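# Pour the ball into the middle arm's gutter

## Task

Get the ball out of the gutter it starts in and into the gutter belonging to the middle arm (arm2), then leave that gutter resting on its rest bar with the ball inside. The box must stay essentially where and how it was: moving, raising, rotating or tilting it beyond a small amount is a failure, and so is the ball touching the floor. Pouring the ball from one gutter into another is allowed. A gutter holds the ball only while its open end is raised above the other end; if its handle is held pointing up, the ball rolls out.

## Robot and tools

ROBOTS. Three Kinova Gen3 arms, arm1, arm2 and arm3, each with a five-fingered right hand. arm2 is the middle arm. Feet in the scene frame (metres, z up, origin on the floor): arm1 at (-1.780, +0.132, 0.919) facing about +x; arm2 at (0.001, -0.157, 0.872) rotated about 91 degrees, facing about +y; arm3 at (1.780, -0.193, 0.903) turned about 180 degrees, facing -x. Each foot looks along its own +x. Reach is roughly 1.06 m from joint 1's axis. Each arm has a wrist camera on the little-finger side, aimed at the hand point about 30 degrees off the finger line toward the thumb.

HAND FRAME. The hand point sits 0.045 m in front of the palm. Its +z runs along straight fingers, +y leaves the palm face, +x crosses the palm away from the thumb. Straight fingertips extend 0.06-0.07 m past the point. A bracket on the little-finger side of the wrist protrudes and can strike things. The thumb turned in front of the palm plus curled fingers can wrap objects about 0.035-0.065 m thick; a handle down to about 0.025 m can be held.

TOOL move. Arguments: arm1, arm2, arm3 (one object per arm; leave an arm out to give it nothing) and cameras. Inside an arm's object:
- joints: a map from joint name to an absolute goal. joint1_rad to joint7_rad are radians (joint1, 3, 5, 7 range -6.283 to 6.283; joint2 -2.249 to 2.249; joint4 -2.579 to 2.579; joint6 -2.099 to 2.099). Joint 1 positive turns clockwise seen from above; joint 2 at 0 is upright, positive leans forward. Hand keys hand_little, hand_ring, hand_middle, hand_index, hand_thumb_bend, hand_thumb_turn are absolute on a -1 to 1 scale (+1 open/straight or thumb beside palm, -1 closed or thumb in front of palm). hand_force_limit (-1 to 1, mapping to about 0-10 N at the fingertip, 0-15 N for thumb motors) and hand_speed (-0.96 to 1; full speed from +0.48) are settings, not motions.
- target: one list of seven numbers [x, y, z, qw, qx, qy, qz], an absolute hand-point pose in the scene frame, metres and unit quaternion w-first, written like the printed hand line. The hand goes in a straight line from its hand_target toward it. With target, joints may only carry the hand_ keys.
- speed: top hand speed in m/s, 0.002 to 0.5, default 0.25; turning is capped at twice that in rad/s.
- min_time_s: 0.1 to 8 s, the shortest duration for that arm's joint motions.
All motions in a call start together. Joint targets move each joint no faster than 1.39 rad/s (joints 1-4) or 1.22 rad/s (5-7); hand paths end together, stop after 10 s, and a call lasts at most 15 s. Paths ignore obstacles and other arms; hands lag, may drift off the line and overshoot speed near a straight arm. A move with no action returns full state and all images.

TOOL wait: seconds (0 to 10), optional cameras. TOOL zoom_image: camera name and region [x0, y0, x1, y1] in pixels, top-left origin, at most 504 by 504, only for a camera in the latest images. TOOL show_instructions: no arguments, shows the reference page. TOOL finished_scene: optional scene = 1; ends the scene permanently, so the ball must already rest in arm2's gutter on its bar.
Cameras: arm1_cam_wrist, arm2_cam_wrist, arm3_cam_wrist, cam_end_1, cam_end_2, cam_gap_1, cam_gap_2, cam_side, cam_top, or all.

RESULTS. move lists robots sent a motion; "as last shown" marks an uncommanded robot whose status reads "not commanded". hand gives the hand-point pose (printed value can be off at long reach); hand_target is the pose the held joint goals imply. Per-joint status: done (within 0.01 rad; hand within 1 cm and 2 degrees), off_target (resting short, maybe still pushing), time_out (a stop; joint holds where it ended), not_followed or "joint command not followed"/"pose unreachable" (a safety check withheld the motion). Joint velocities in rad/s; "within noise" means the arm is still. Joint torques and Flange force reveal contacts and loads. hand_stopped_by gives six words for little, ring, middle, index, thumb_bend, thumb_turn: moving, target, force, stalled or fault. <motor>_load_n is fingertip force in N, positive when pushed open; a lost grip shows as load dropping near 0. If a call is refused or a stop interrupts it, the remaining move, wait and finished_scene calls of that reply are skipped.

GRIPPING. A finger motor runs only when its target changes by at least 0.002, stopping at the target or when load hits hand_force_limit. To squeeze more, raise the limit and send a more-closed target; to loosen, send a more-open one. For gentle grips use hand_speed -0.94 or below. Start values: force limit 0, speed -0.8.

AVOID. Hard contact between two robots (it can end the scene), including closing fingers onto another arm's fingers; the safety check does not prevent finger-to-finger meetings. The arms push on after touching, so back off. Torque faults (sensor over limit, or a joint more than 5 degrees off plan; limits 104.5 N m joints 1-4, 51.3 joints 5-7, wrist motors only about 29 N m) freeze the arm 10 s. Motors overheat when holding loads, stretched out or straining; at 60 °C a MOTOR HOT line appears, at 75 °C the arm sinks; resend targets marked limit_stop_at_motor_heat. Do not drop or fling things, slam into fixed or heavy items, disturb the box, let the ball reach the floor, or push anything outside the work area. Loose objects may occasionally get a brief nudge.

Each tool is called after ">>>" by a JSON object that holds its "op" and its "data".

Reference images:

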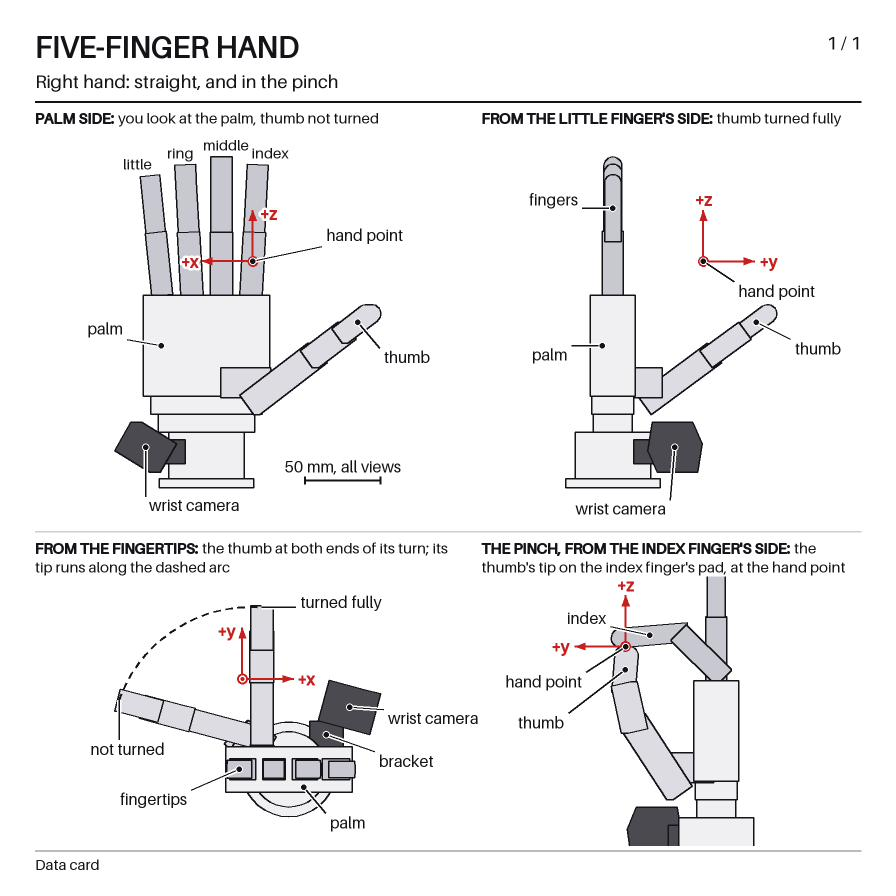

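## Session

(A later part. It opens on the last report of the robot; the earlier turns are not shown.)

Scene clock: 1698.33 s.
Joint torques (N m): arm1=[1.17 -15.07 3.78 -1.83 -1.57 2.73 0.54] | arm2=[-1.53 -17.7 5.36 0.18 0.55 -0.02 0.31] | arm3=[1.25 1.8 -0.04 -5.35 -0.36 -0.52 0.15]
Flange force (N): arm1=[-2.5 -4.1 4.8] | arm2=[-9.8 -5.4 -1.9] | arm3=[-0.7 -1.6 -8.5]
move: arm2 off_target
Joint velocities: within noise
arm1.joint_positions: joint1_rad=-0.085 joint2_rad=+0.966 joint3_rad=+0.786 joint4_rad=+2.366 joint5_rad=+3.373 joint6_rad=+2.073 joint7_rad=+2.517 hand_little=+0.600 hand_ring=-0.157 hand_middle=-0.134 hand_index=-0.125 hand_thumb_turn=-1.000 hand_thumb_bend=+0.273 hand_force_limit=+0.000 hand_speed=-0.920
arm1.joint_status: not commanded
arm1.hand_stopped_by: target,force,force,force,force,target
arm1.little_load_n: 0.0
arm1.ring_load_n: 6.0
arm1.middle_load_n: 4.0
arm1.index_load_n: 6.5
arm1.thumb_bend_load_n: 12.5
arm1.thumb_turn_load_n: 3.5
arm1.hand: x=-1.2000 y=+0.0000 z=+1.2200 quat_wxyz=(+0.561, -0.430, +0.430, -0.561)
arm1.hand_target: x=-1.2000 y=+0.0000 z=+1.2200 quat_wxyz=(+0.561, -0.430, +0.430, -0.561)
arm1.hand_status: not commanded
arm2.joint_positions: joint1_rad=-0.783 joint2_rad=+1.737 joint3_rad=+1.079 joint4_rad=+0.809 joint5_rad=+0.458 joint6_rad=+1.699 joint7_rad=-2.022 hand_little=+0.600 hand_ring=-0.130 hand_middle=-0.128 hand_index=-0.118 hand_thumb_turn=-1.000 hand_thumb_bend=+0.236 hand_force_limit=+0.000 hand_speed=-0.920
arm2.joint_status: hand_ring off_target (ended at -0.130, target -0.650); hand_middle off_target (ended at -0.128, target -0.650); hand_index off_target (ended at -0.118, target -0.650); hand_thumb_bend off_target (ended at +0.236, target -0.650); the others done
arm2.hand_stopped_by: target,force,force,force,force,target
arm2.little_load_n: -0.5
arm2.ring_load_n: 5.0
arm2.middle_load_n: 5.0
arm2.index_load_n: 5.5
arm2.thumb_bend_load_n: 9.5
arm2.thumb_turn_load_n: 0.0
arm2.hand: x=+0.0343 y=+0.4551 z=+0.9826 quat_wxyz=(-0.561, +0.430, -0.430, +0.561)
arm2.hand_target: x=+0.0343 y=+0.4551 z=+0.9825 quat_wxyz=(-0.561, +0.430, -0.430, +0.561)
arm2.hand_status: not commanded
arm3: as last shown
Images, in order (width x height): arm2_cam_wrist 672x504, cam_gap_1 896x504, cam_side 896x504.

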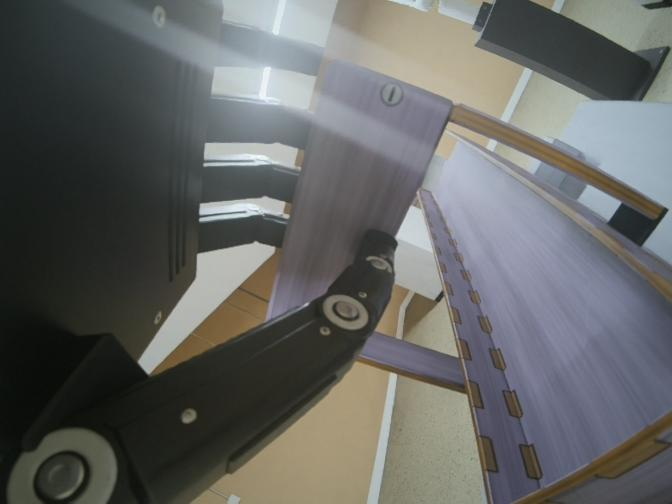

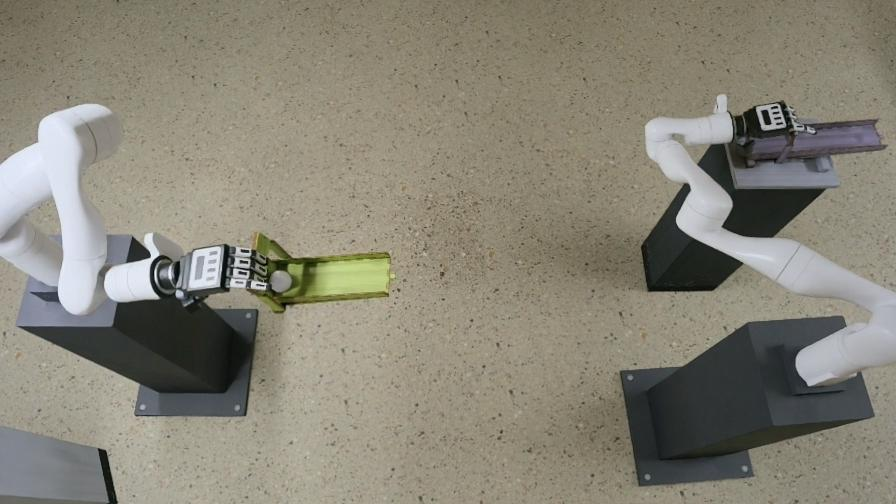

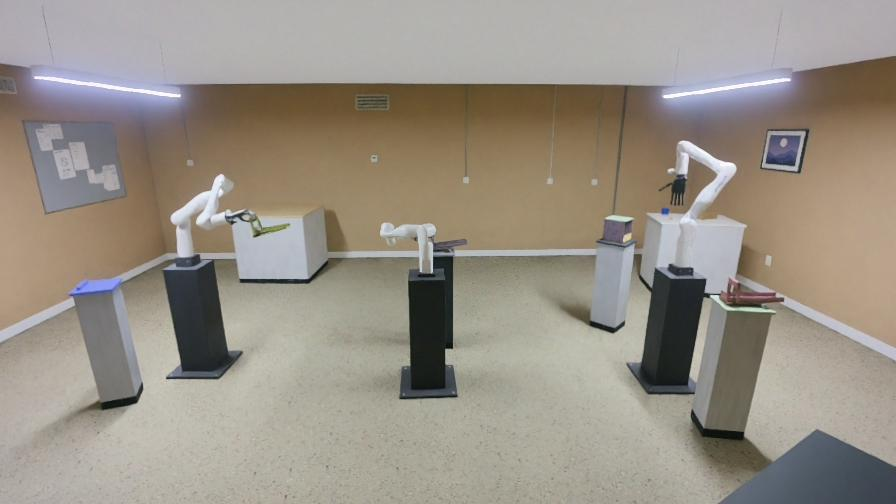

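>>> {"op": "move", "data": {"arm2": {"target": [0.0343, 0.4551, 1.0125, 0.561, -0.4304, 0.4304, -0.561], "speed": 0.04}, "cameras": ["arm2_cam_wrist", "cam_gap_1", "cam_side"]}}

>>> {"op": "zoom_image", "data": {"camera": "cam_side", "region": [380, 190, 500, 290]}}

>>> {"op": "zoom_image", "data": {"camera": "cam_side", "region": [160, 160, 300, 280]}}

>>> {"op": "zoom_image", "data": {"camera": "cam_gap_1", "region": [700, 50, 896, 200]}}

Scene clock: 1710.43 s.
Joint torques (N m): arm1=[1.13 -15.06 3.8 -1.83 -1.55 2.74 0.55] | arm2=[-1.89 -21.06 8.64 0.57 2.41 1.23 0.15] | arm3=[1.2 1.81 -0.06 -5.31 -0.37 -0.49 0.15]
Flange force (N): arm1=[-2.5 -4.1 4.8] | arm2=[-10.6 1.9 -3.0] | arm3=[-0.8 -1.6 -8.5]
move: arm2 done
Joint velocities: within noise
arm1, arm3: as last shown
arm1.thumb_turn_load_n: 3.0
arm2.joint_positions: joint1_rad=-0.803 joint2_rad=+1.686 joint3_rad=+1.092 joint4_rad=+0.867 joint5_rad=+0.477 joint6_rad=+1.668 joint7_rad=-1.998 hand_little=+0.600 hand_ring=-0.130 hand_middle=-0.128 hand_index=-0.118 hand_thumb_turn=-1.000 hand_thumb_bend=+0.236 hand_force_limit=+0.000 hand_speed=-0.920
arm2.joint_status: not commanded
arm2.hand_stopped_by: target,force,force,force,force,target
arm2.little_load_n: 0.0
arm2.ring_load_n: 3.0
arm2.middle_load_n: 4.0
arm2.index_load_n: 3.5
arm2.thumb_bend_load_n: 11.0
arm2.thumb_turn_load_n: 0.5
arm2.hand: x=+0.0343 y=+0.4551 z=+1.0125 quat_wxyz=(-0.561, +0.430, -0.430, +0.561)
arm2.hand_target: x=+0.0343 y=+0.4551 z=+1.0125 quat_wxyz=(-0.561, +0.430, -0.430, +0.561)
arm2.hand_status: done (0.000 m and 0.0 deg from the pose sent, 0.030 m and 0.0 deg at the start)
arm3.ring_load_n: -0.5
Images, in order (width x height): arm2_cam_wrist 672x504, cam_gap_1 896x504, cam_side 896x504.

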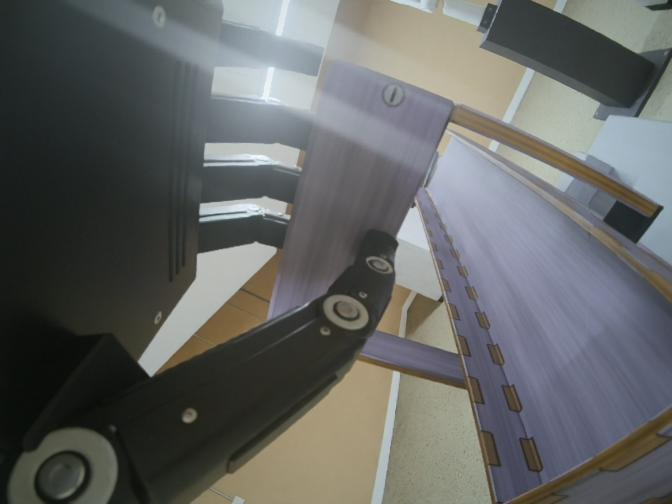

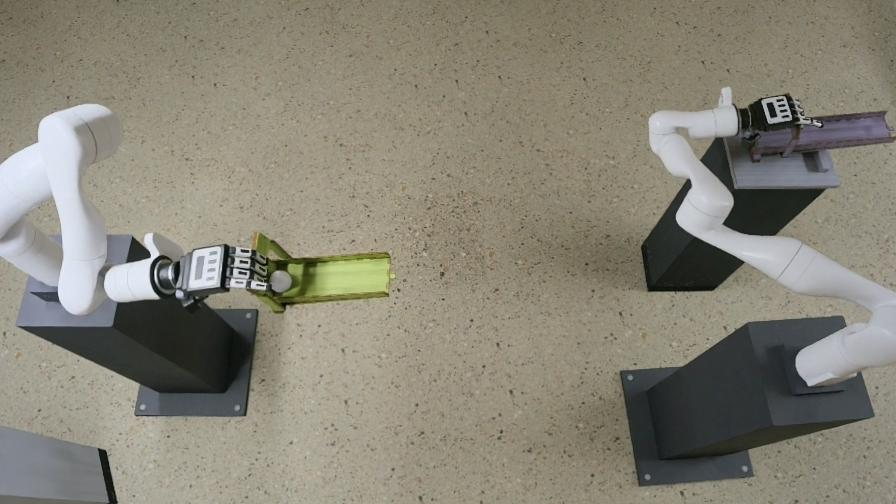

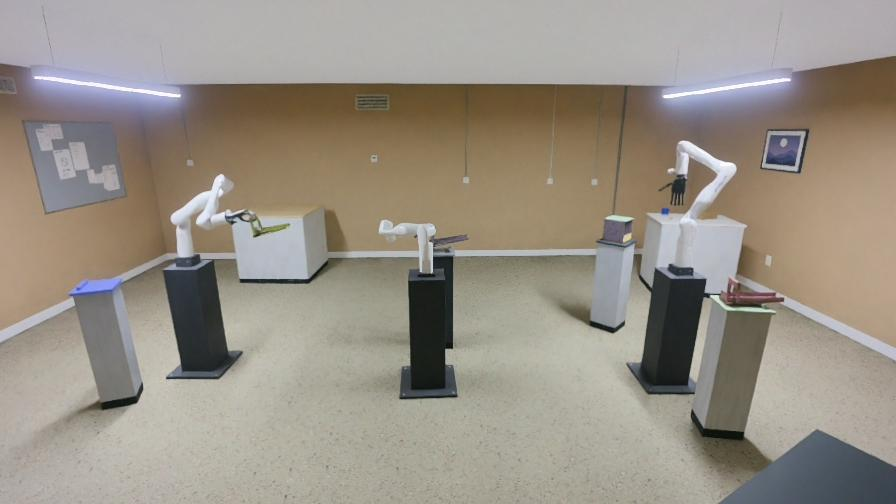

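Scaled by 4.200 from the camera's image (finer frame: 1280x720).

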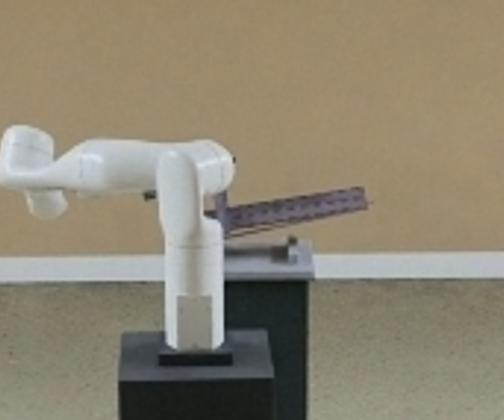

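Scaled by 3.600 from the camera's image (finer frame: 1280x720).

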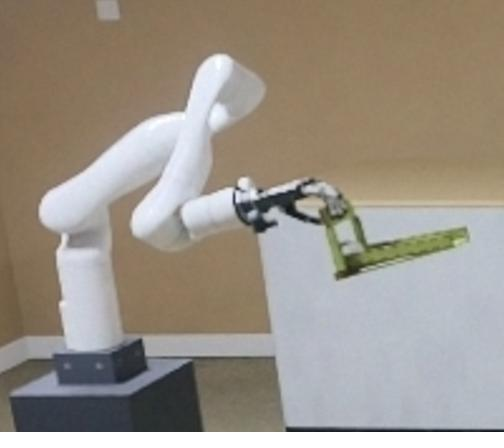

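Scaled by 2.571 from the camera's image (finer frame: 1280x720).

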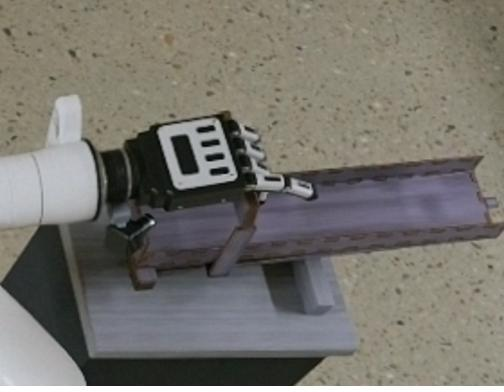

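>>> {"op": "move", "data": {"arm2": {"target": [0.0343, 0.4551, 1.12, 0.561, -0.4304, 0.4304, -0.561], "speed": 0.15}, "cameras": []}}

>>> {"op": "move", "data": {"arm2": {"joints": {"joint1_rad": -2.22}, "min_time_s": 4}, "cameras": ["cam_gap_1", "cam_side", "cam_top"]}}

Scene clock: 1788.23 s.
Joint torques (N m): arm1=[1.18 -15.05 3.75 -1.84 -1.56 2.75 0.57] | arm2=[-1.87 -20.69 9.29 -0.35 2.54 0.89 0.15] | arm3=[1.27 1.83 -0.09 -5.42 -0.41 -0.5 0.18]
Flange force (N): arm1=[-2.5 -4.2 4.9] | arm2=[-9.8 0.5 -2.1] | arm3=[-0.7 -1.7 -8.1]
move: arm2 done
Joint velocities: within noise
arm1, arm3: as last shown
arm1.index_load_n: 6.0
arm1.thumb_turn_load_n: 3.5
arm2.joint_positions: joint1_rad=-0.846 joint2_rad=+1.516 joint3_rad=+1.150 joint4_rad=+0.988 joint5_rad=+0.555 joint6_rad=+1.598 joint7_rad=-1.890 hand_little=+0.600 hand_ring=-0.130 hand_middle=-0.128 hand_index=-0.118 hand_thumb_turn=-1.000 hand_thumb_bend=+0.236 hand_force_limit=+0.000 hand_speed=-0.920
arm2.joint_status: not commanded
arm2.hand_stopped_by: target,force,force,force,force,target
arm2.little_load_n: 0.0
arm2.ring_load_n: 2.5
arm2.middle_load_n: 3.5
arm2.index_load_n: 3.5
arm2.thumb_bend_load_n: 11.0
arm2.thumb_turn_load_n: 0.0
arm2.hand: x=+0.0343 y=+0.4551 z=+1.1200 quat_wxyz=(-0.561, +0.430, -0.430, +0.561)
arm2.hand_target: x=+0.0343 y=+0.4551 z=+1.1200 quat_wxyz=(-0.561, +0.430, -0.430, +0.561)
arm2.hand_status: done (0.000 m and 0.0 deg from the pose sent, 0.108 m and 0.0 deg at the start)
arm3.ring_load_n: 0.0

Scene clock: 1792.57 s.
Joint torques (N m): arm1=[1.16 -15.08 3.8 -1.83 -1.57 2.74 0.55] | arm2=[-1.77 -20.69 9.28 -0.3 2.53 0.9 0.13] | arm3=[1.23 1.73 -0.05 -5.35 -0.37 -0.49 0.16]
Flange force (N): arm1=[-2.5 -4.1 4.8] | arm2=[-9.8 0.4 -2.1] | arm3=[-0.9 -1.5 -8.4]
move: arm2 done
Joint velocities: within noise
arm1, arm3: as last shown
arm1.ring_load_n: 5.5
arm1.index_load_n: 6.5
arm1.thumb_turn_load_n: 3.0
arm2.joint_positions: joint1_rad=-2.220 joint2_rad=+1.516 joint3_rad=+1.150 joint4_rad=+0.988 joint5_rad=+0.555 joint6_rad=+1.598 joint7_rad=-1.890 hand_little=+0.600 hand_ring=-0.130 hand_middle=-0.128 hand_index=-0.118 hand_thumb_turn=-1.000 hand_thumb_bend=+0.236 hand_force_limit=+0.000 hand_speed=-0.920
arm2.joint_status: all done
arm2.hand_stopped_by: target,force,force,force,force,target
arm2.little_load_n: 0.0
arm2.ring_load_n: 3.0
arm2.middle_load_n: 4.0
arm2.index_load_n: 3.5
arm2.thumb_bend_load_n: 11.0
arm2.thumb_turn_load_n: 0.5
arm2.hand: x=-0.5930 y=-0.0043 z=+1.1202 quat_wxyz=(-0.790, +0.606, -0.060, +0.078)
arm2.hand_target: x=-0.5930 y=-0.0043 z=+1.1202 quat_wxyz=(-0.790, +0.606, -0.060, +0.078)
arm2.hand_status: not commanded
Images, in order (width x height): cam_gap_1 896x504, cam_side 896x504, cam_top 896x504.

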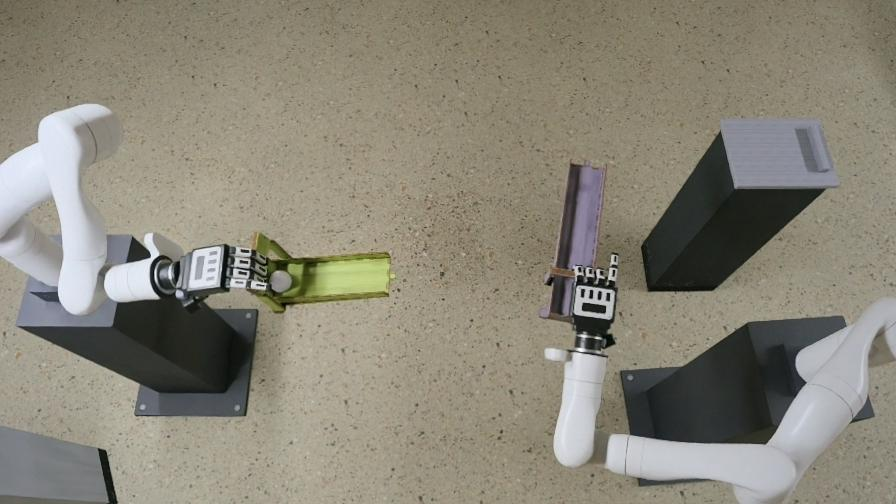

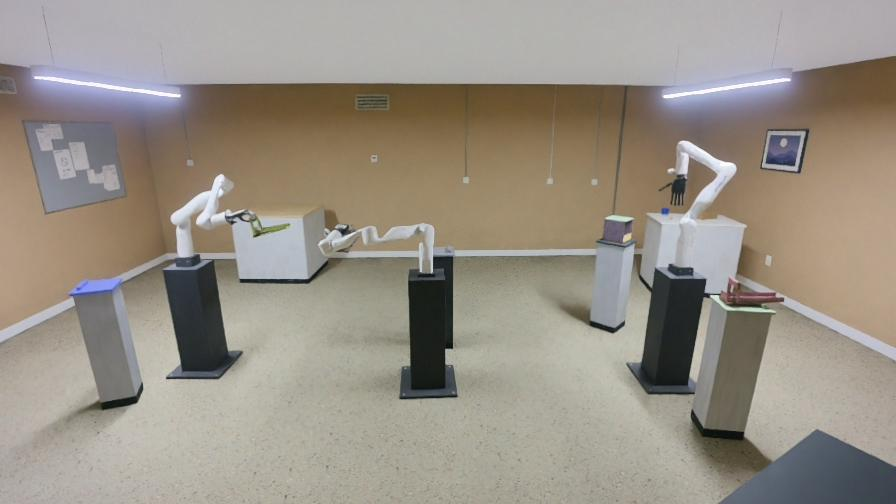

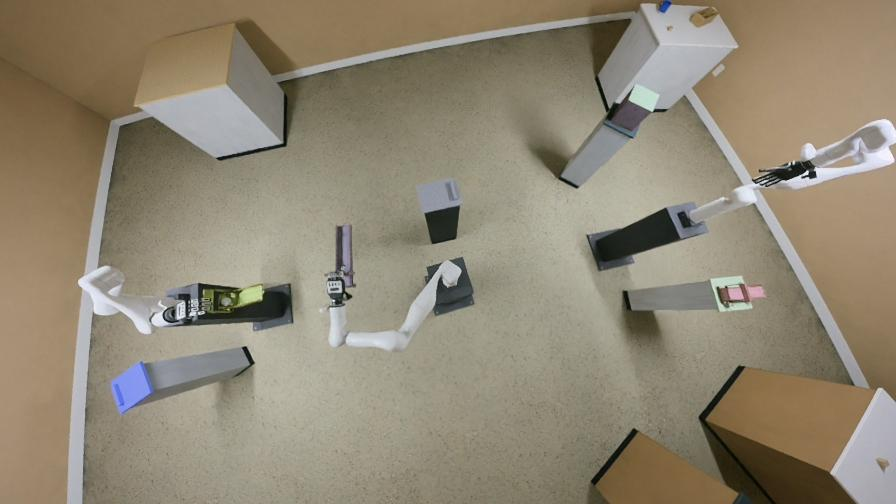

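>>> {"op": "move", "data": {"arm2": {"target": [-0.58, -0.02, 1.12, 0.561, -0.4304, -0.4304, 0.561], "speed": 0.2}, "cameras": ["cam_gap_1", "cam_side", "arm2_cam_wrist"]}}

>>> {"op": "zoom_image", "data": {"camera": "cam_side", "region": [160, 160, 440, 300]}}

Scene clock: 1811.13 s.
Joint torques (N m): arm1=[1.18 -15.06 3.78 -1.86 -1.56 2.75 0.55] | arm2=[-1.82 -13.74 5.68 4.95 -2.85 1.93 0.13] | arm3=[1.22 1.78 0 -5.35 -0.4 -0.5 0.14]
Flange force (N): arm1=[-2.6 -4.2 4.8] | arm2=[7.6 -3.1 3.0] | arm3=[-0.7 -1.5 -8.4]
move: arm2 done
Joint velocities: within noise
arm1, arm3: as last shown
arm1.ring_load_n: 6.0
arm1.thumb_turn_load_n: 3.5
arm2.joint_positions: joint1_rad=-1.783 joint2_rad=+2.238 joint3_rad=+1.872 joint4_rad=+2.342 joint5_rad=-0.753 joint6_rad=-1.650 joint7_rad=-2.269 hand_little=+0.600 hand_ring=-0.130 hand_middle=-0.128 hand_index=-0.118 hand_thumb_turn=-1.000 hand_thumb_bend=+0.236 hand_force_limit=+0.000 hand_speed=-0.920
arm2.joint_status: not commanded
arm2.hand_stopped_by: target,force,force,force,force,target
arm2.little_load_n: 0.0
arm2.ring_load_n: 2.5
arm2.middle_load_n: 3.5
arm2.index_load_n: 3.5
arm2.thumb_bend_load_n: 11.0
arm2.thumb_turn_load_n: 0.0
arm2.hand: x=-0.5800 y=-0.0200 z=+1.1200 quat_wxyz=(-0.561, +0.430, +0.430, -0.561)
arm2.hand_target: x=-0.5800 y=-0.0200 z=+1.1200 quat_wxyz=(-0.561, +0.430, +0.430, -0.561)
arm2.hand_status: done (0.000 m and 0.0 deg from the pose sent, 0.020 m and 101.3 deg at the start; a joint's target at an end of its range on 47 of 149 steps)
pictures: arm2_cam_wrist, cam_gap_1, cam_side
Images, in order (width x height): arm2_cam_wrist 672x504, cam_gap_1 896x504, cam_side 896x504.

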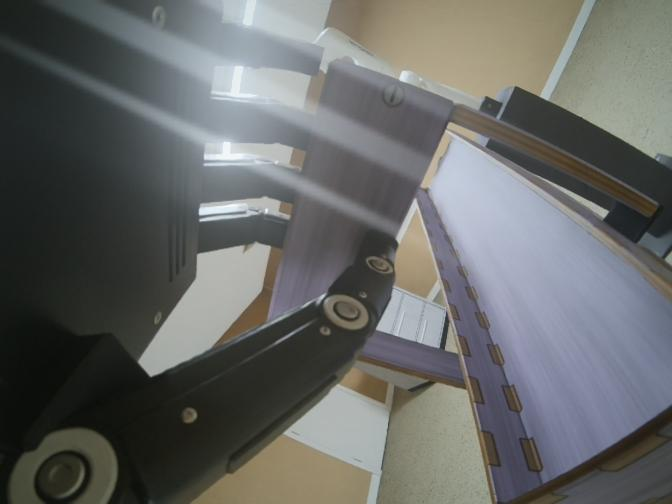

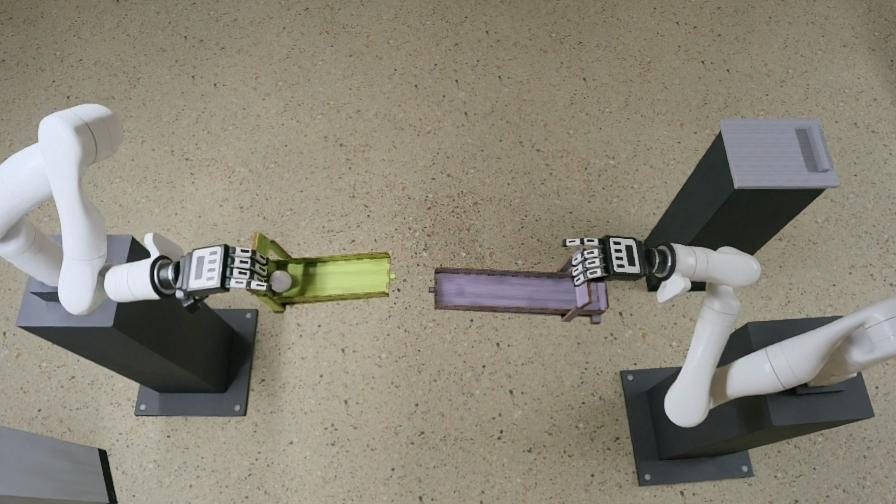

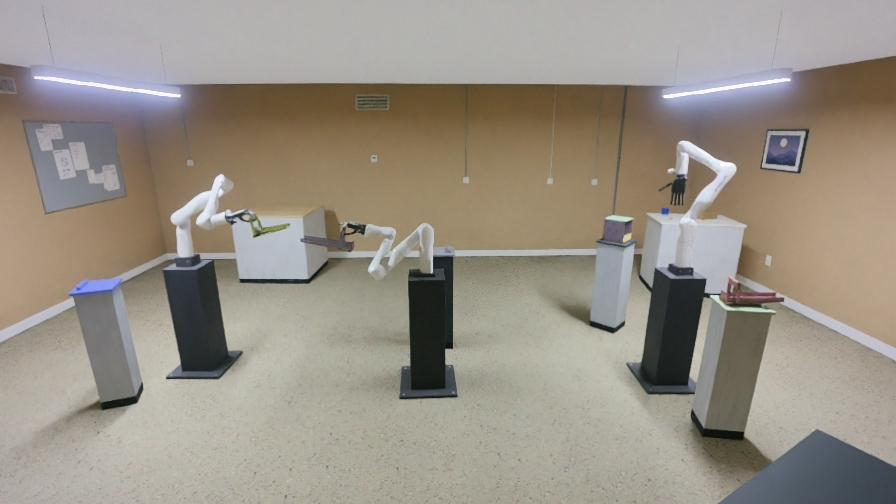

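Scaled by 1.800 from the camera's image (finer frame: 1280x720).

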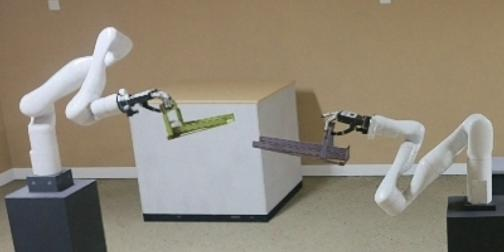

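>>> {"op": "move", "data": {"arm2": {"joints": {"joint1_rad": -2.45, "joint2_rad": 1.516, "joint3_rad": 1.15, "joint4_rad": 0.988, "joint5_rad": 0.555, "joint6_rad": 1.598, "joint7_rad": -1.89}, "min_time_s": 6}, "cameras": ["cam_gap_1", "cam_side"]}}

>>> {"op": "move", "data": {"arm2": {"target": [-0.65, -0.157, 1.12, 0.178, -0.1367, -0.5927, 0.7735], "speed": 0.15}, "cameras": ["cam_gap_1", "cam_side", "arm2_cam_wrist"]}}

Scene clock: 1883.67 s.
Joint torques (N m): arm1=[1.14 -15.08 3.8 -1.81 -1.56 2.76 0.55] | arm2=[-1.81 -20.7 9.31 -0.31 2.51 0.91 0.16] | arm3=[1.21 1.72 -0.09 -5.36 -0.41 -0.51 0.16]
Flange force (N): arm1=[-2.4 -4.0 4.9] | arm2=[-9.8 0.5 -2.0] | arm3=[-1.0 -1.6 -8.5]
move: arm2 done
Joint velocities: within noise
arm1, arm3: as last shown
arm2.joint_positions: joint1_rad=-2.450 joint2_rad=+1.516 joint3_rad=+1.150 joint4_rad=+0.988 joint5_rad=+0.555 joint6_rad=+1.598 joint7_rad=-1.890 hand_little=+0.600 hand_ring=-0.130 hand_middle=-0.128 hand_index=-0.118 hand_thumb_turn=-1.000 hand_thumb_bend=+0.236 hand_force_limit=+0.000 hand_speed=-0.920
arm2.joint_status: all done
arm2.hand_stopped_by: target,force,force,force,force,target
arm2.little_load_n: 0.0
arm2.ring_load_n: 3.0
arm2.middle_load_n: 4.0
arm2.index_load_n: 3.5
arm2.thumb_bend_load_n: 11.0
arm2.thumb_turn_load_n: 0.0
arm2.hand: x=-0.6121 y=-0.1436 z=+1.1199 quat_wxyz=(-0.793, +0.609, +0.010, -0.013)
arm2.hand_target: x=-0.6121 y=-0.1436 z=+1.1199 quat_wxyz=(-0.793, +0.609, +0.010, -0.013)
arm2.hand_status: not commanded
arm3.ring_load_n: 0.5
Images, in order (width x height): cam_gap_1 896x504, cam_side 896x504.

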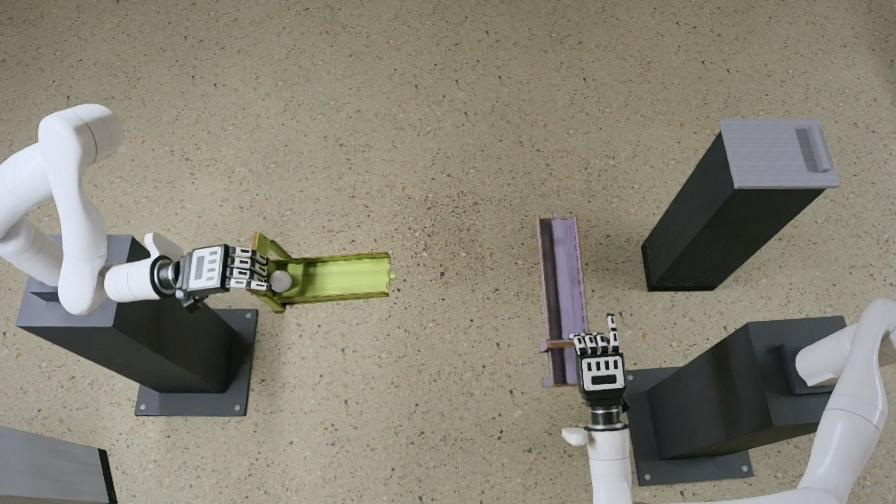

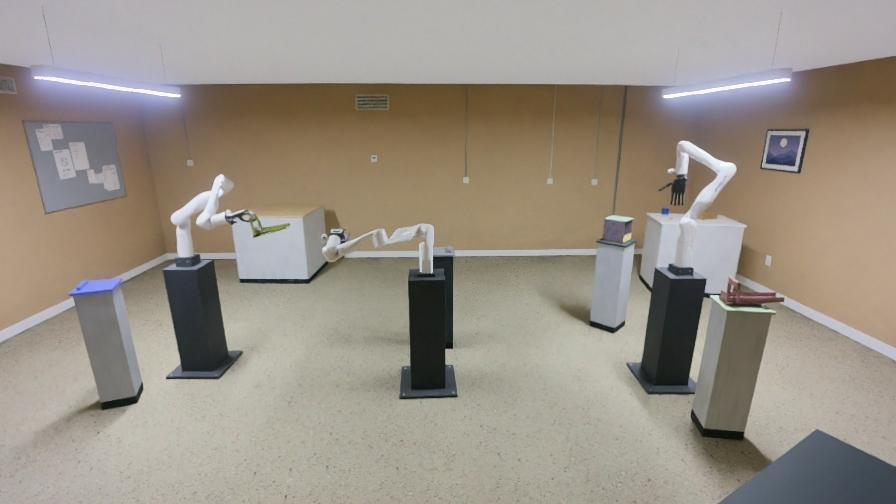

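Scene clock: 1893.10 s.
Joint torques (N m): arm1=[1.17 -15.07 3.78 -1.89 -1.56 2.76 0.55] | arm2=[-1.82 -22.41 3.99 5.56 -2.88 1.38 0.15] | arm3=[1.2 1.78 -0.06 -5.38 -0.38 -0.48 0.16]
Flange force (N): arm1=[-2.6 -4.2 4.8] | arm2=[11.2 -1.1 -3.6] | arm3=[-0.8 -1.6 -8.3]
move: arm2 done
Joint velocities: within noise
arm1, arm3: as last shown
arm1.index_load_n: 6.0
arm1.thumb_turn_load_n: 3.0
arm2.joint_positions: joint1_rad=-1.442 joint2_rad=+1.975 joint3_rad=+2.127 joint4_rad=+1.169 joint5_rad=-1.092 joint6_rad=-2.038 joint7_rad=-2.067 hand_little=+0.600 hand_ring=-0.130 hand_middle=-0.128 hand_index=-0.118 hand_thumb_turn=-1.000 hand_thumb_bend=+0.236 hand_force_limit=+0.000 hand_speed=-0.920
arm2.joint_status: not commanded
arm2.hand_stopped_by: target,force,force,force,force,target
arm2.little_load_n: 0.0
arm2.ring_load_n: 3.0
arm2.middle_load_n: 3.5
arm2.index_load_n: 3.5
arm2.thumb_bend_load_n: 11.0
arm2.thumb_turn_load_n: 0.0
arm2.hand: x=-0.6500 y=-0.1570 z=+1.1200 quat_wxyz=(-0.178, +0.137, +0.593, -0.774)
arm2.hand_target: x=-0.6500 y=-0.1570 z=+1.1200 quat_wxyz=(-0.178, +0.137, +0.593, -0.774)
arm2.hand_status: done (0.000 m and 0.0 deg from the pose sent, 0.040 m and 152.2 deg at the start; a joint's target at an end of its range on 61 of 283 steps)
arm3.ring_load_n: 0.0
pictures: arm2_cam_wrist, cam_gap_1, cam_side
Images, in order (width x height): arm2_cam_wrist 672x504, cam_gap_1 896x504, cam_side 896x504.

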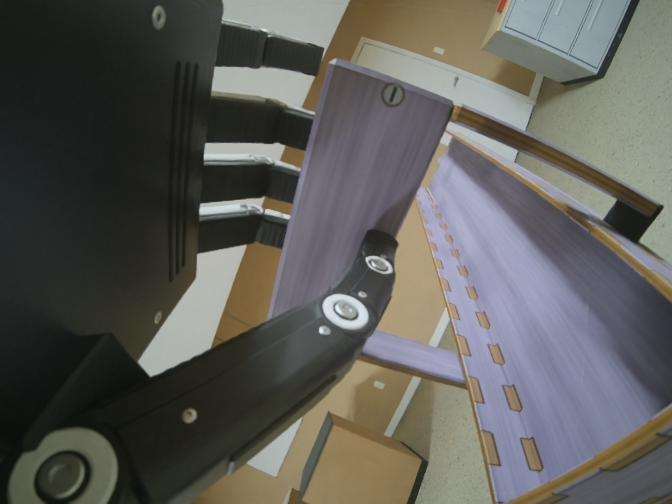

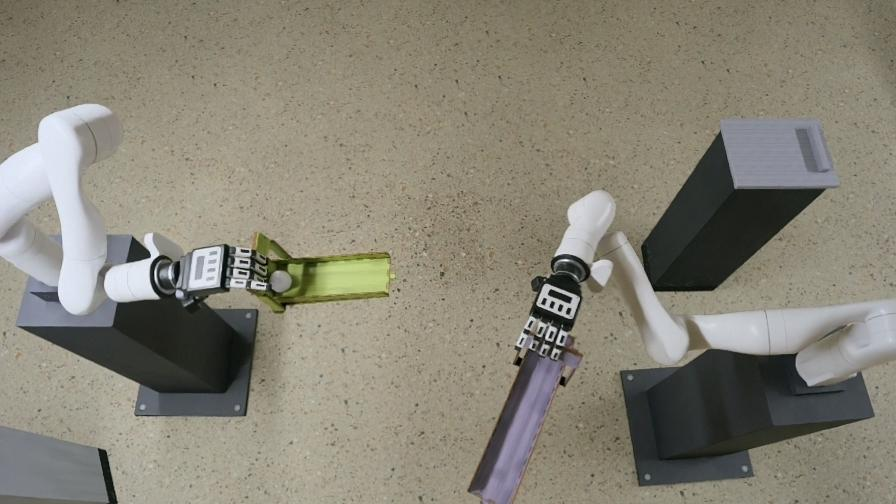

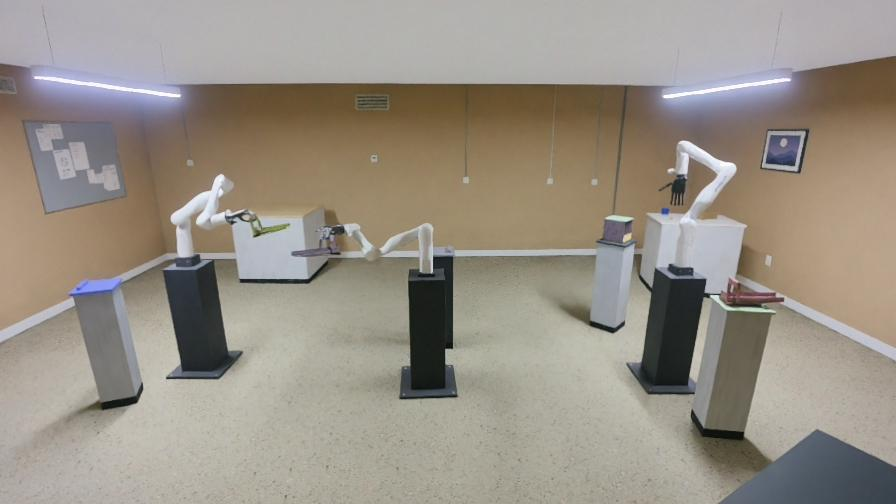

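>>> {"op": "move", "data": {"arm2": {"target": [-0.60, -0.157, 1.12, 0.710, -0.5447, -0.2715, 0.354], "speed": 0.2}, "cameras": ["cam_gap_1"]}}

>>> {"op": "move", "data": {"arm2": {"target": [-0.6121, -0.1436, 1.12, 0.793, -0.609, -0.010, 0.013], "speed": 0.2}, "cameras": ["cam_gap_1"]}}

Scene clock: 1921.23 s.
Joint torques (N m): arm1=[1.13 -15.06 3.77 -1.86 -1.56 2.76 0.54] | arm2=[-1.85 -11.62 9.57 4.74 -0.89 1.31 0.17] | arm3=[1.23 1.79 -0.03 -5.33 -0.39 -0.48 0.17]
Flange force (N): arm1=[-2.5 -4.2 4.8] | arm2=[-4.9 0.4 6.1] | arm3=[-0.7 -1.5 -8.5]
move: arm2 done
Joint velocities: within noise
arm1: as last shown
arm1.index_load_n: 6.5
arm1.thumb_turn_load_n: 3.5
arm2.joint_positions: joint1_rad=-2.876 joint2_rad=+1.989 joint3_rad=+1.680 joint4_rad=+2.154 joint5_rad=+0.135 joint6_rad=-0.113 joint7_rad=-2.039 hand_little=+0.600 hand_ring=-0.130 hand_middle=-0.128 hand_index=-0.118 hand_thumb_turn=-1.000 hand_thumb_bend=+0.236 hand_force_limit=+0.000 hand_speed=-0.920
arm2.joint_status: not commanded
arm2.hand_stopped_by: target,force,force,force,force,target
arm2.little_load_n: 0.0
arm2.ring_load_n: 2.5
arm2.middle_load_n: 3.5
arm2.index_load_n: 3.5
arm2.thumb_bend_load_n: 11.0
arm2.thumb_turn_load_n: 0.0
arm2.hand: x=-0.6000 y=-0.1570 z=+1.1200 quat_wxyz=(-0.710, +0.545, +0.272, -0.354)
arm2.hand_target: x=-0.6000 y=-0.1570 z=+1.1200 quat_wxyz=(-0.710, +0.545, +0.272, -0.354)
arm2.hand_status: done (0.000 m and 0.0 deg from the pose sent, 0.050 m and 101.1 deg at the start; a joint's target at an end of its range on 17 of 151 steps)
arm3.joint_positions: joint1_rad=+0.220 joint2_rad=-0.459 joint3_rad=-0.095 joint4_rad=+1.566 joint5_rad=-0.007 joint6_rad=+2.054 joint7_rad=-2.193 hand_little=+1.000 hand_ring=+1.000 hand_middle=+1.000 hand_index=+1.000 hand_thumb_turn=+1.000 hand_thumb_bend=+1.000 hand_force_limit=+0.000 hand_speed=-0.800
arm3.joint_status: not commanded
arm3.hand_stopped_by: target,target,target,target,target,target
arm3.little_load_n: 0.0
arm3.ring_load_n: 0.0
arm3.middle_load_n: 0.0
arm3.index_load_n: 0.0
arm3.thumb_bend_load_n: 0.0
arm3.thumb_turn_load_n: 0.0
arm3.hand: x=+1.6375 y=-0.1786 z=+1.3831 quat_wxyz=(-0.014, +0.920, -0.391, +0.002)
arm3.hand_target: x=+1.6375 y=-0.1786 z=+1.3831 quat_wxyz=(-0.014, +0.920, -0.391, +0.002)
arm3.hand_status: not commanded
Images, in order (width x height): cam_gap_1 896x504.

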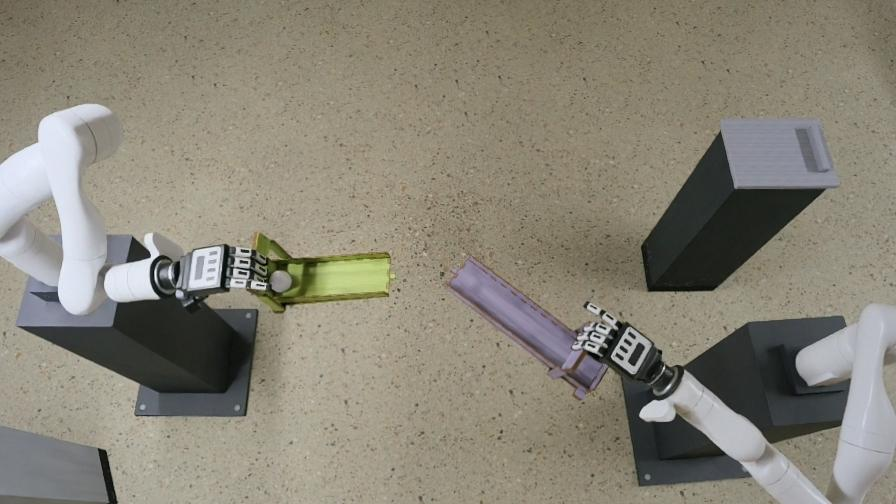

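Scene clock: 1924.13 s.
Joint torques (N m): arm1=[1.16 -15.09 3.81 -1.86 -1.54 2.75 0.55] | arm2=[-1.79 -20.36 9.62 2.2 2.63 0.27 0.16] | arm3=[1.23 1.81 -0.04 -5.4 -0.4 -0.54 0.13]
Flange force (N): arm1=[-2.6 -4.0 4.8] | arm2=[-12.0 0.2 -3.1] | arm3=[-0.7 -1.7 -8.3]
move: arm2 done
Joint velocities: within noise
arm1.joint_positions: joint1_rad=-0.085 joint2_rad=+0.966 joint3_rad=+0.786 joint4_rad=+2.366 joint5_rad=+3.373 joint6_rad=+2.073 joint7_rad=+2.517 hand_little=+0.600 hand_ring=-0.157 hand_middle=-0.134 hand_index=-0.125 hand_thumb_turn=-1.000 hand_thumb_bend=+0.273 hand_force_limit=+0.000 hand_speed=-0.920
arm1.joint_status: not commanded
arm1.hand_stopped_by: target,force,force,force,force,target
arm1.little_load_n: 0.0
arm1.ring_load_n: 5.5
arm1.middle_load_n: 4.0
arm1.index_load_n: 6.5
arm1.thumb_bend_load_n: 12.5
arm1.thumb_turn_load_n: 3.5
arm1.hand: x=-1.2000 y=+0.0000 z=+1.2200 quat_wxyz=(+0.561, -0.430, +0.430, -0.561)
arm1.hand_target: x=-1.2000 y=+0.0000 z=+1.2200 quat_wxyz=(+0.561, -0.430, +0.430, -0.561)
arm1.hand_status: not commanded
arm2.joint_positions: joint1_rad=-2.481 joint2_rad=+1.686 joint3_rad=+1.544 joint4_rad=+0.990 joint5_rad=+0.187 joint6_rad=+1.505 joint7_rad=-1.677 hand_little=+0.600 hand_ring=-0.130 hand_middle=-0.128 hand_index=-0.118 hand_thumb_turn=-1.000 hand_thumb_bend=+0.236 hand_force_limit=+0.000 hand_speed=-0.920
arm2.joint_status: not commanded
arm2.hand_stopped_by: target,force,force,force,force,target
arm2.little_load_n: 0.0
arm2.ring_load_n: 2.5
arm2.middle_load_n: 4.0
arm2.index_load_n: 3.5
arm2.thumb_bend_load_n: 11.0
arm2.thumb_turn_load_n: 0.0
arm2.hand: x=-0.6121 y=-0.1436 z=+1.1200 quat_wxyz=(-0.793, +0.609, +0.010, -0.013)
arm2.hand_target: x=-0.6121 y=-0.1436 z=+1.1200 quat_wxyz=(-0.793, +0.609, +0.010, -0.013)
arm2.hand_status: done (0.000 m and 0.0 deg from the pose sent, 0.018 m and 51.1 deg at the start)
arm3: as last shown
Images, in order (width x height): cam_gap_1 896x504.

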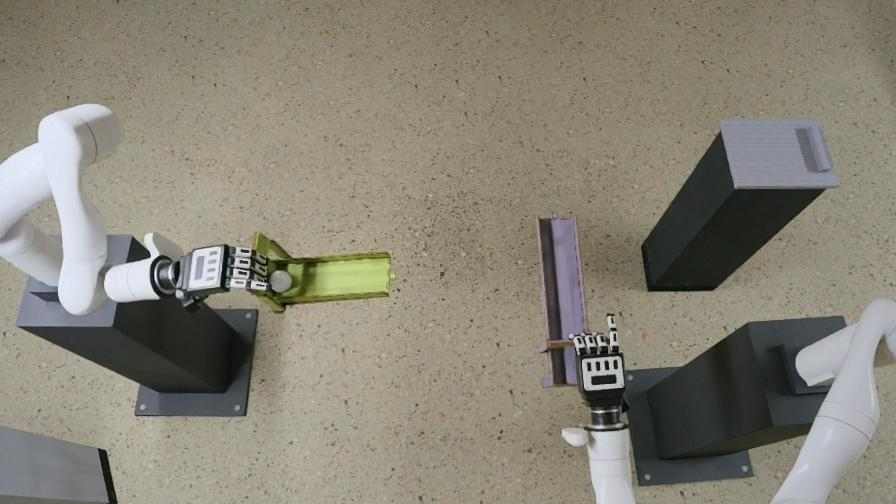

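>>> {"op": "move", "data": {"arm2": {"target": [-0.65, -0.157, 1.12, 0.710, -0.5447, -0.2715, 0.354], "speed": 0.15}, "cameras": ["cam_gap_1", "cam_side"]}}

Scene clock: 1941.57 s.
Joint torques (N m): arm1=[1.16 -15.06 3.78 -1.84 -1.55 2.74 0.54] | arm2=[-1.82 -13.14 10.24 4.89 -0.73 1.4 0.18] | arm3=[1.2 1.79 -0.07 -5.38 -0.39 -0.5 0.14]
Flange force (N): arm1=[-2.5 -4.1 4.8] | arm2=[-5.3 0.7 6.2] | arm3=[-0.8 -1.7 -8.3]
move: arm2 done
Joint velocities: within noise
arm1, arm3: as last shown
arm1.ring_load_n: 6.0
arm2.joint_positions: joint1_rad=-2.773 joint2_rad=+1.972 joint3_rad=+1.717 joint4_rad=+2.006 joint5_rad=+0.166 joint6_rad=-0.060 joint7_rad=-2.068 hand_little=+0.600 hand_ring=-0.130 hand_middle=-0.128 hand_index=-0.118 hand_thumb_turn=-1.000 hand_thumb_bend=+0.236 hand_force_limit=+0.000 hand_speed=-0.920
arm2.joint_status: not commanded
arm2.hand_stopped_by: target,force,force,force,force,target
arm2.little_load_n: 0.0
arm2.ring_load_n: 3.0
arm2.middle_load_n: 3.5
arm2.index_load_n: 3.5
arm2.thumb_bend_load_n: 11.5
arm2.thumb_turn_load_n: 0.0
arm2.hand: x=-0.6500 y=-0.1570 z=+1.1200 quat_wxyz=(-0.710, +0.545, +0.272, -0.354)
arm2.hand_target: x=-0.6500 y=-0.1570 z=+1.1200 quat_wxyz=(-0.710, +0.545, +0.272, -0.354)
arm2.hand_status: done (0.000 m and 0.0 deg from the pose sent, 0.040 m and 51.1 deg at the start)
Images, in order (width x height): cam_gap_1 896x504, cam_side 896x504.

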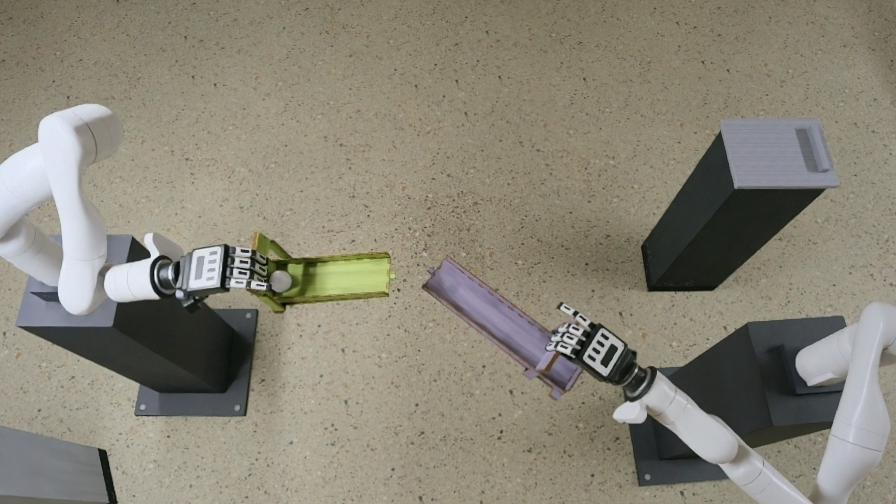

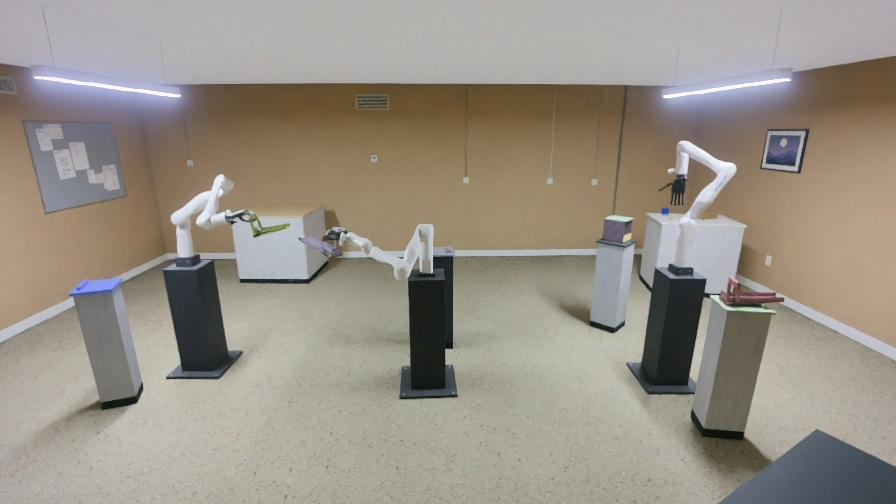

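>>> {"op": "move", "data": {"arm2": {"joints": {"joint1_rad": -2.651, "joint2_rad": 1.331, "joint3_rad": 1.079, "joint4_rad": 1.978, "joint5_rad": 1.819, "joint6_rad": 0.817, "joint7_rad": -3.323}, "min_time_s": 4}, "cameras": ["cam_gap_1", "cam_side"]}}

Scene clock: 1956.33 s.
Joint torques (N m): arm1=[1.15 -15.06 3.78 -1.84 -1.54 2.76 0.54] | arm2=[-1.81 -14.69 10.42 0.49 -0.97 2.93 0.16] | arm3=[1.25 1.8 -0.04 -5.37 -0.4 -0.5 0.18]
Flange force (N): arm1=[-2.5 -4.1 4.9] | arm2=[0.5 2.2 6.7] | arm3=[-0.7 -1.6 -8.4]
move: arm2 done
Joint velocities: within noise
arm1, arm3: as last shown
arm1.ring_load_n: 5.5
arm2.joint_positions: joint1_rad=-2.651 joint2_rad=+1.331 joint3_rad=+1.079 joint4_rad=+1.978 joint5_rad=+1.819 joint6_rad=+0.817 joint7_rad=-3.323 hand_little=+0.600 hand_ring=-0.130 hand_middle=-0.128 hand_index=-0.118 hand_thumb_turn=-1.000 hand_thumb_bend=+0.236 hand_force_limit=+0.000 hand_speed=-0.920
arm2.joint_status: all done
arm2.hand_stopped_by: target,force,force,force,force,target
arm2.little_load_n: 0.0
arm2.ring_load_n: 3.0
arm2.middle_load_n: 4.0
arm2.index_load_n: 3.5
arm2.thumb_bend_load_n: 11.0
arm2.thumb_turn_load_n: 0.0
arm2.hand: x=-0.6647 y=-0.1474 z=+1.1314 quat_wxyz=(-0.710, +0.544, +0.272, -0.354)
arm2.hand_target: x=-0.6647 y=-0.1474 z=+1.1314 quat_wxyz=(-0.710, +0.544, +0.272, -0.354)
arm2.hand_status: not commanded
arm3.thumb_bend_load_n: -0.5
Images, in order (width x height): cam_gap_1 896x504, cam_side 896x504.

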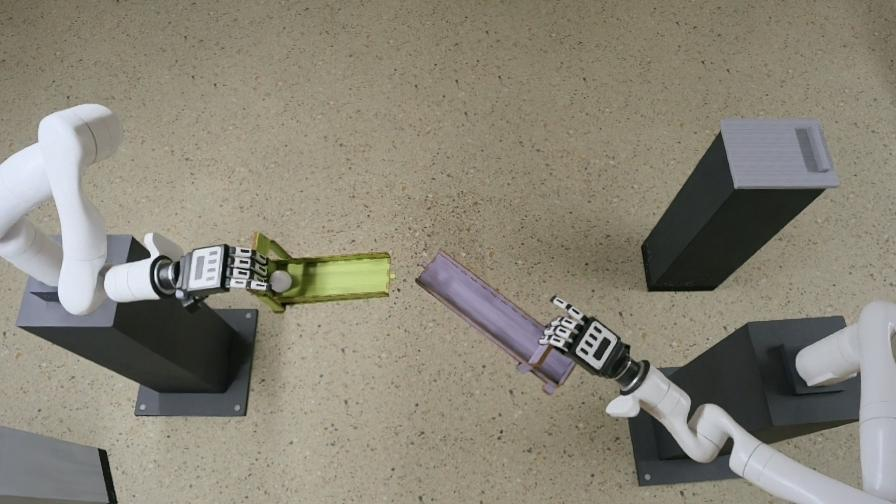

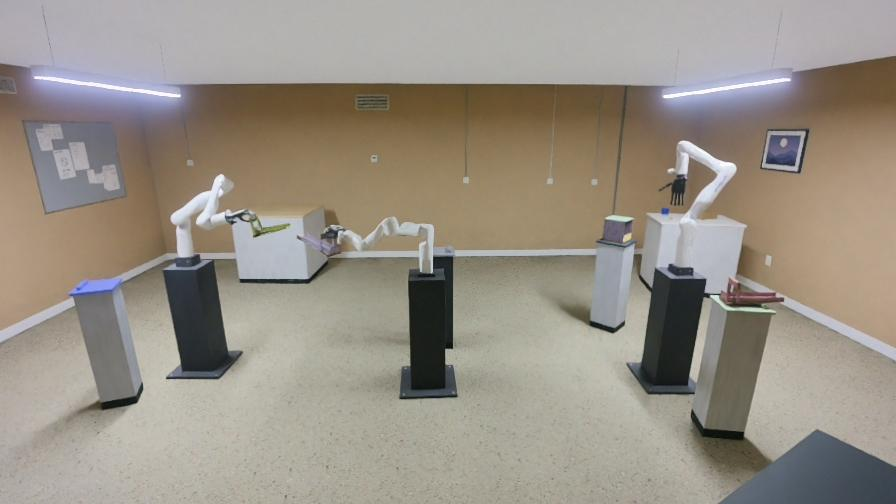

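>>> {"op": "zoom_image", "data": {"camera": "cam_side", "region": [230, 190, 370, 290]}}

>>> {"op": "zoom_image", "data": {"camera": "cam_gap_1", "region": [360, 220, 620, 420]}}

Scaled by 3.600 from the camera's image (finer frame: 1280x720).

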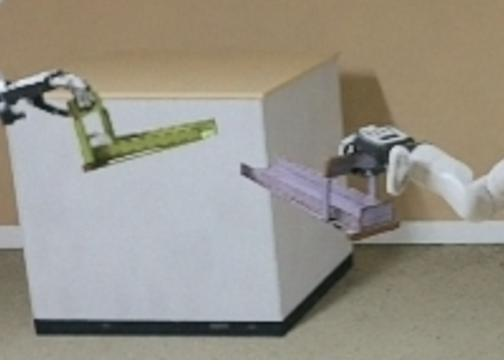

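Scaled by 1.938 from the camera's image (finer frame: 1280x720).

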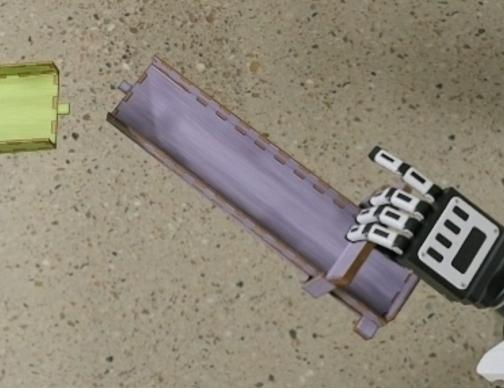

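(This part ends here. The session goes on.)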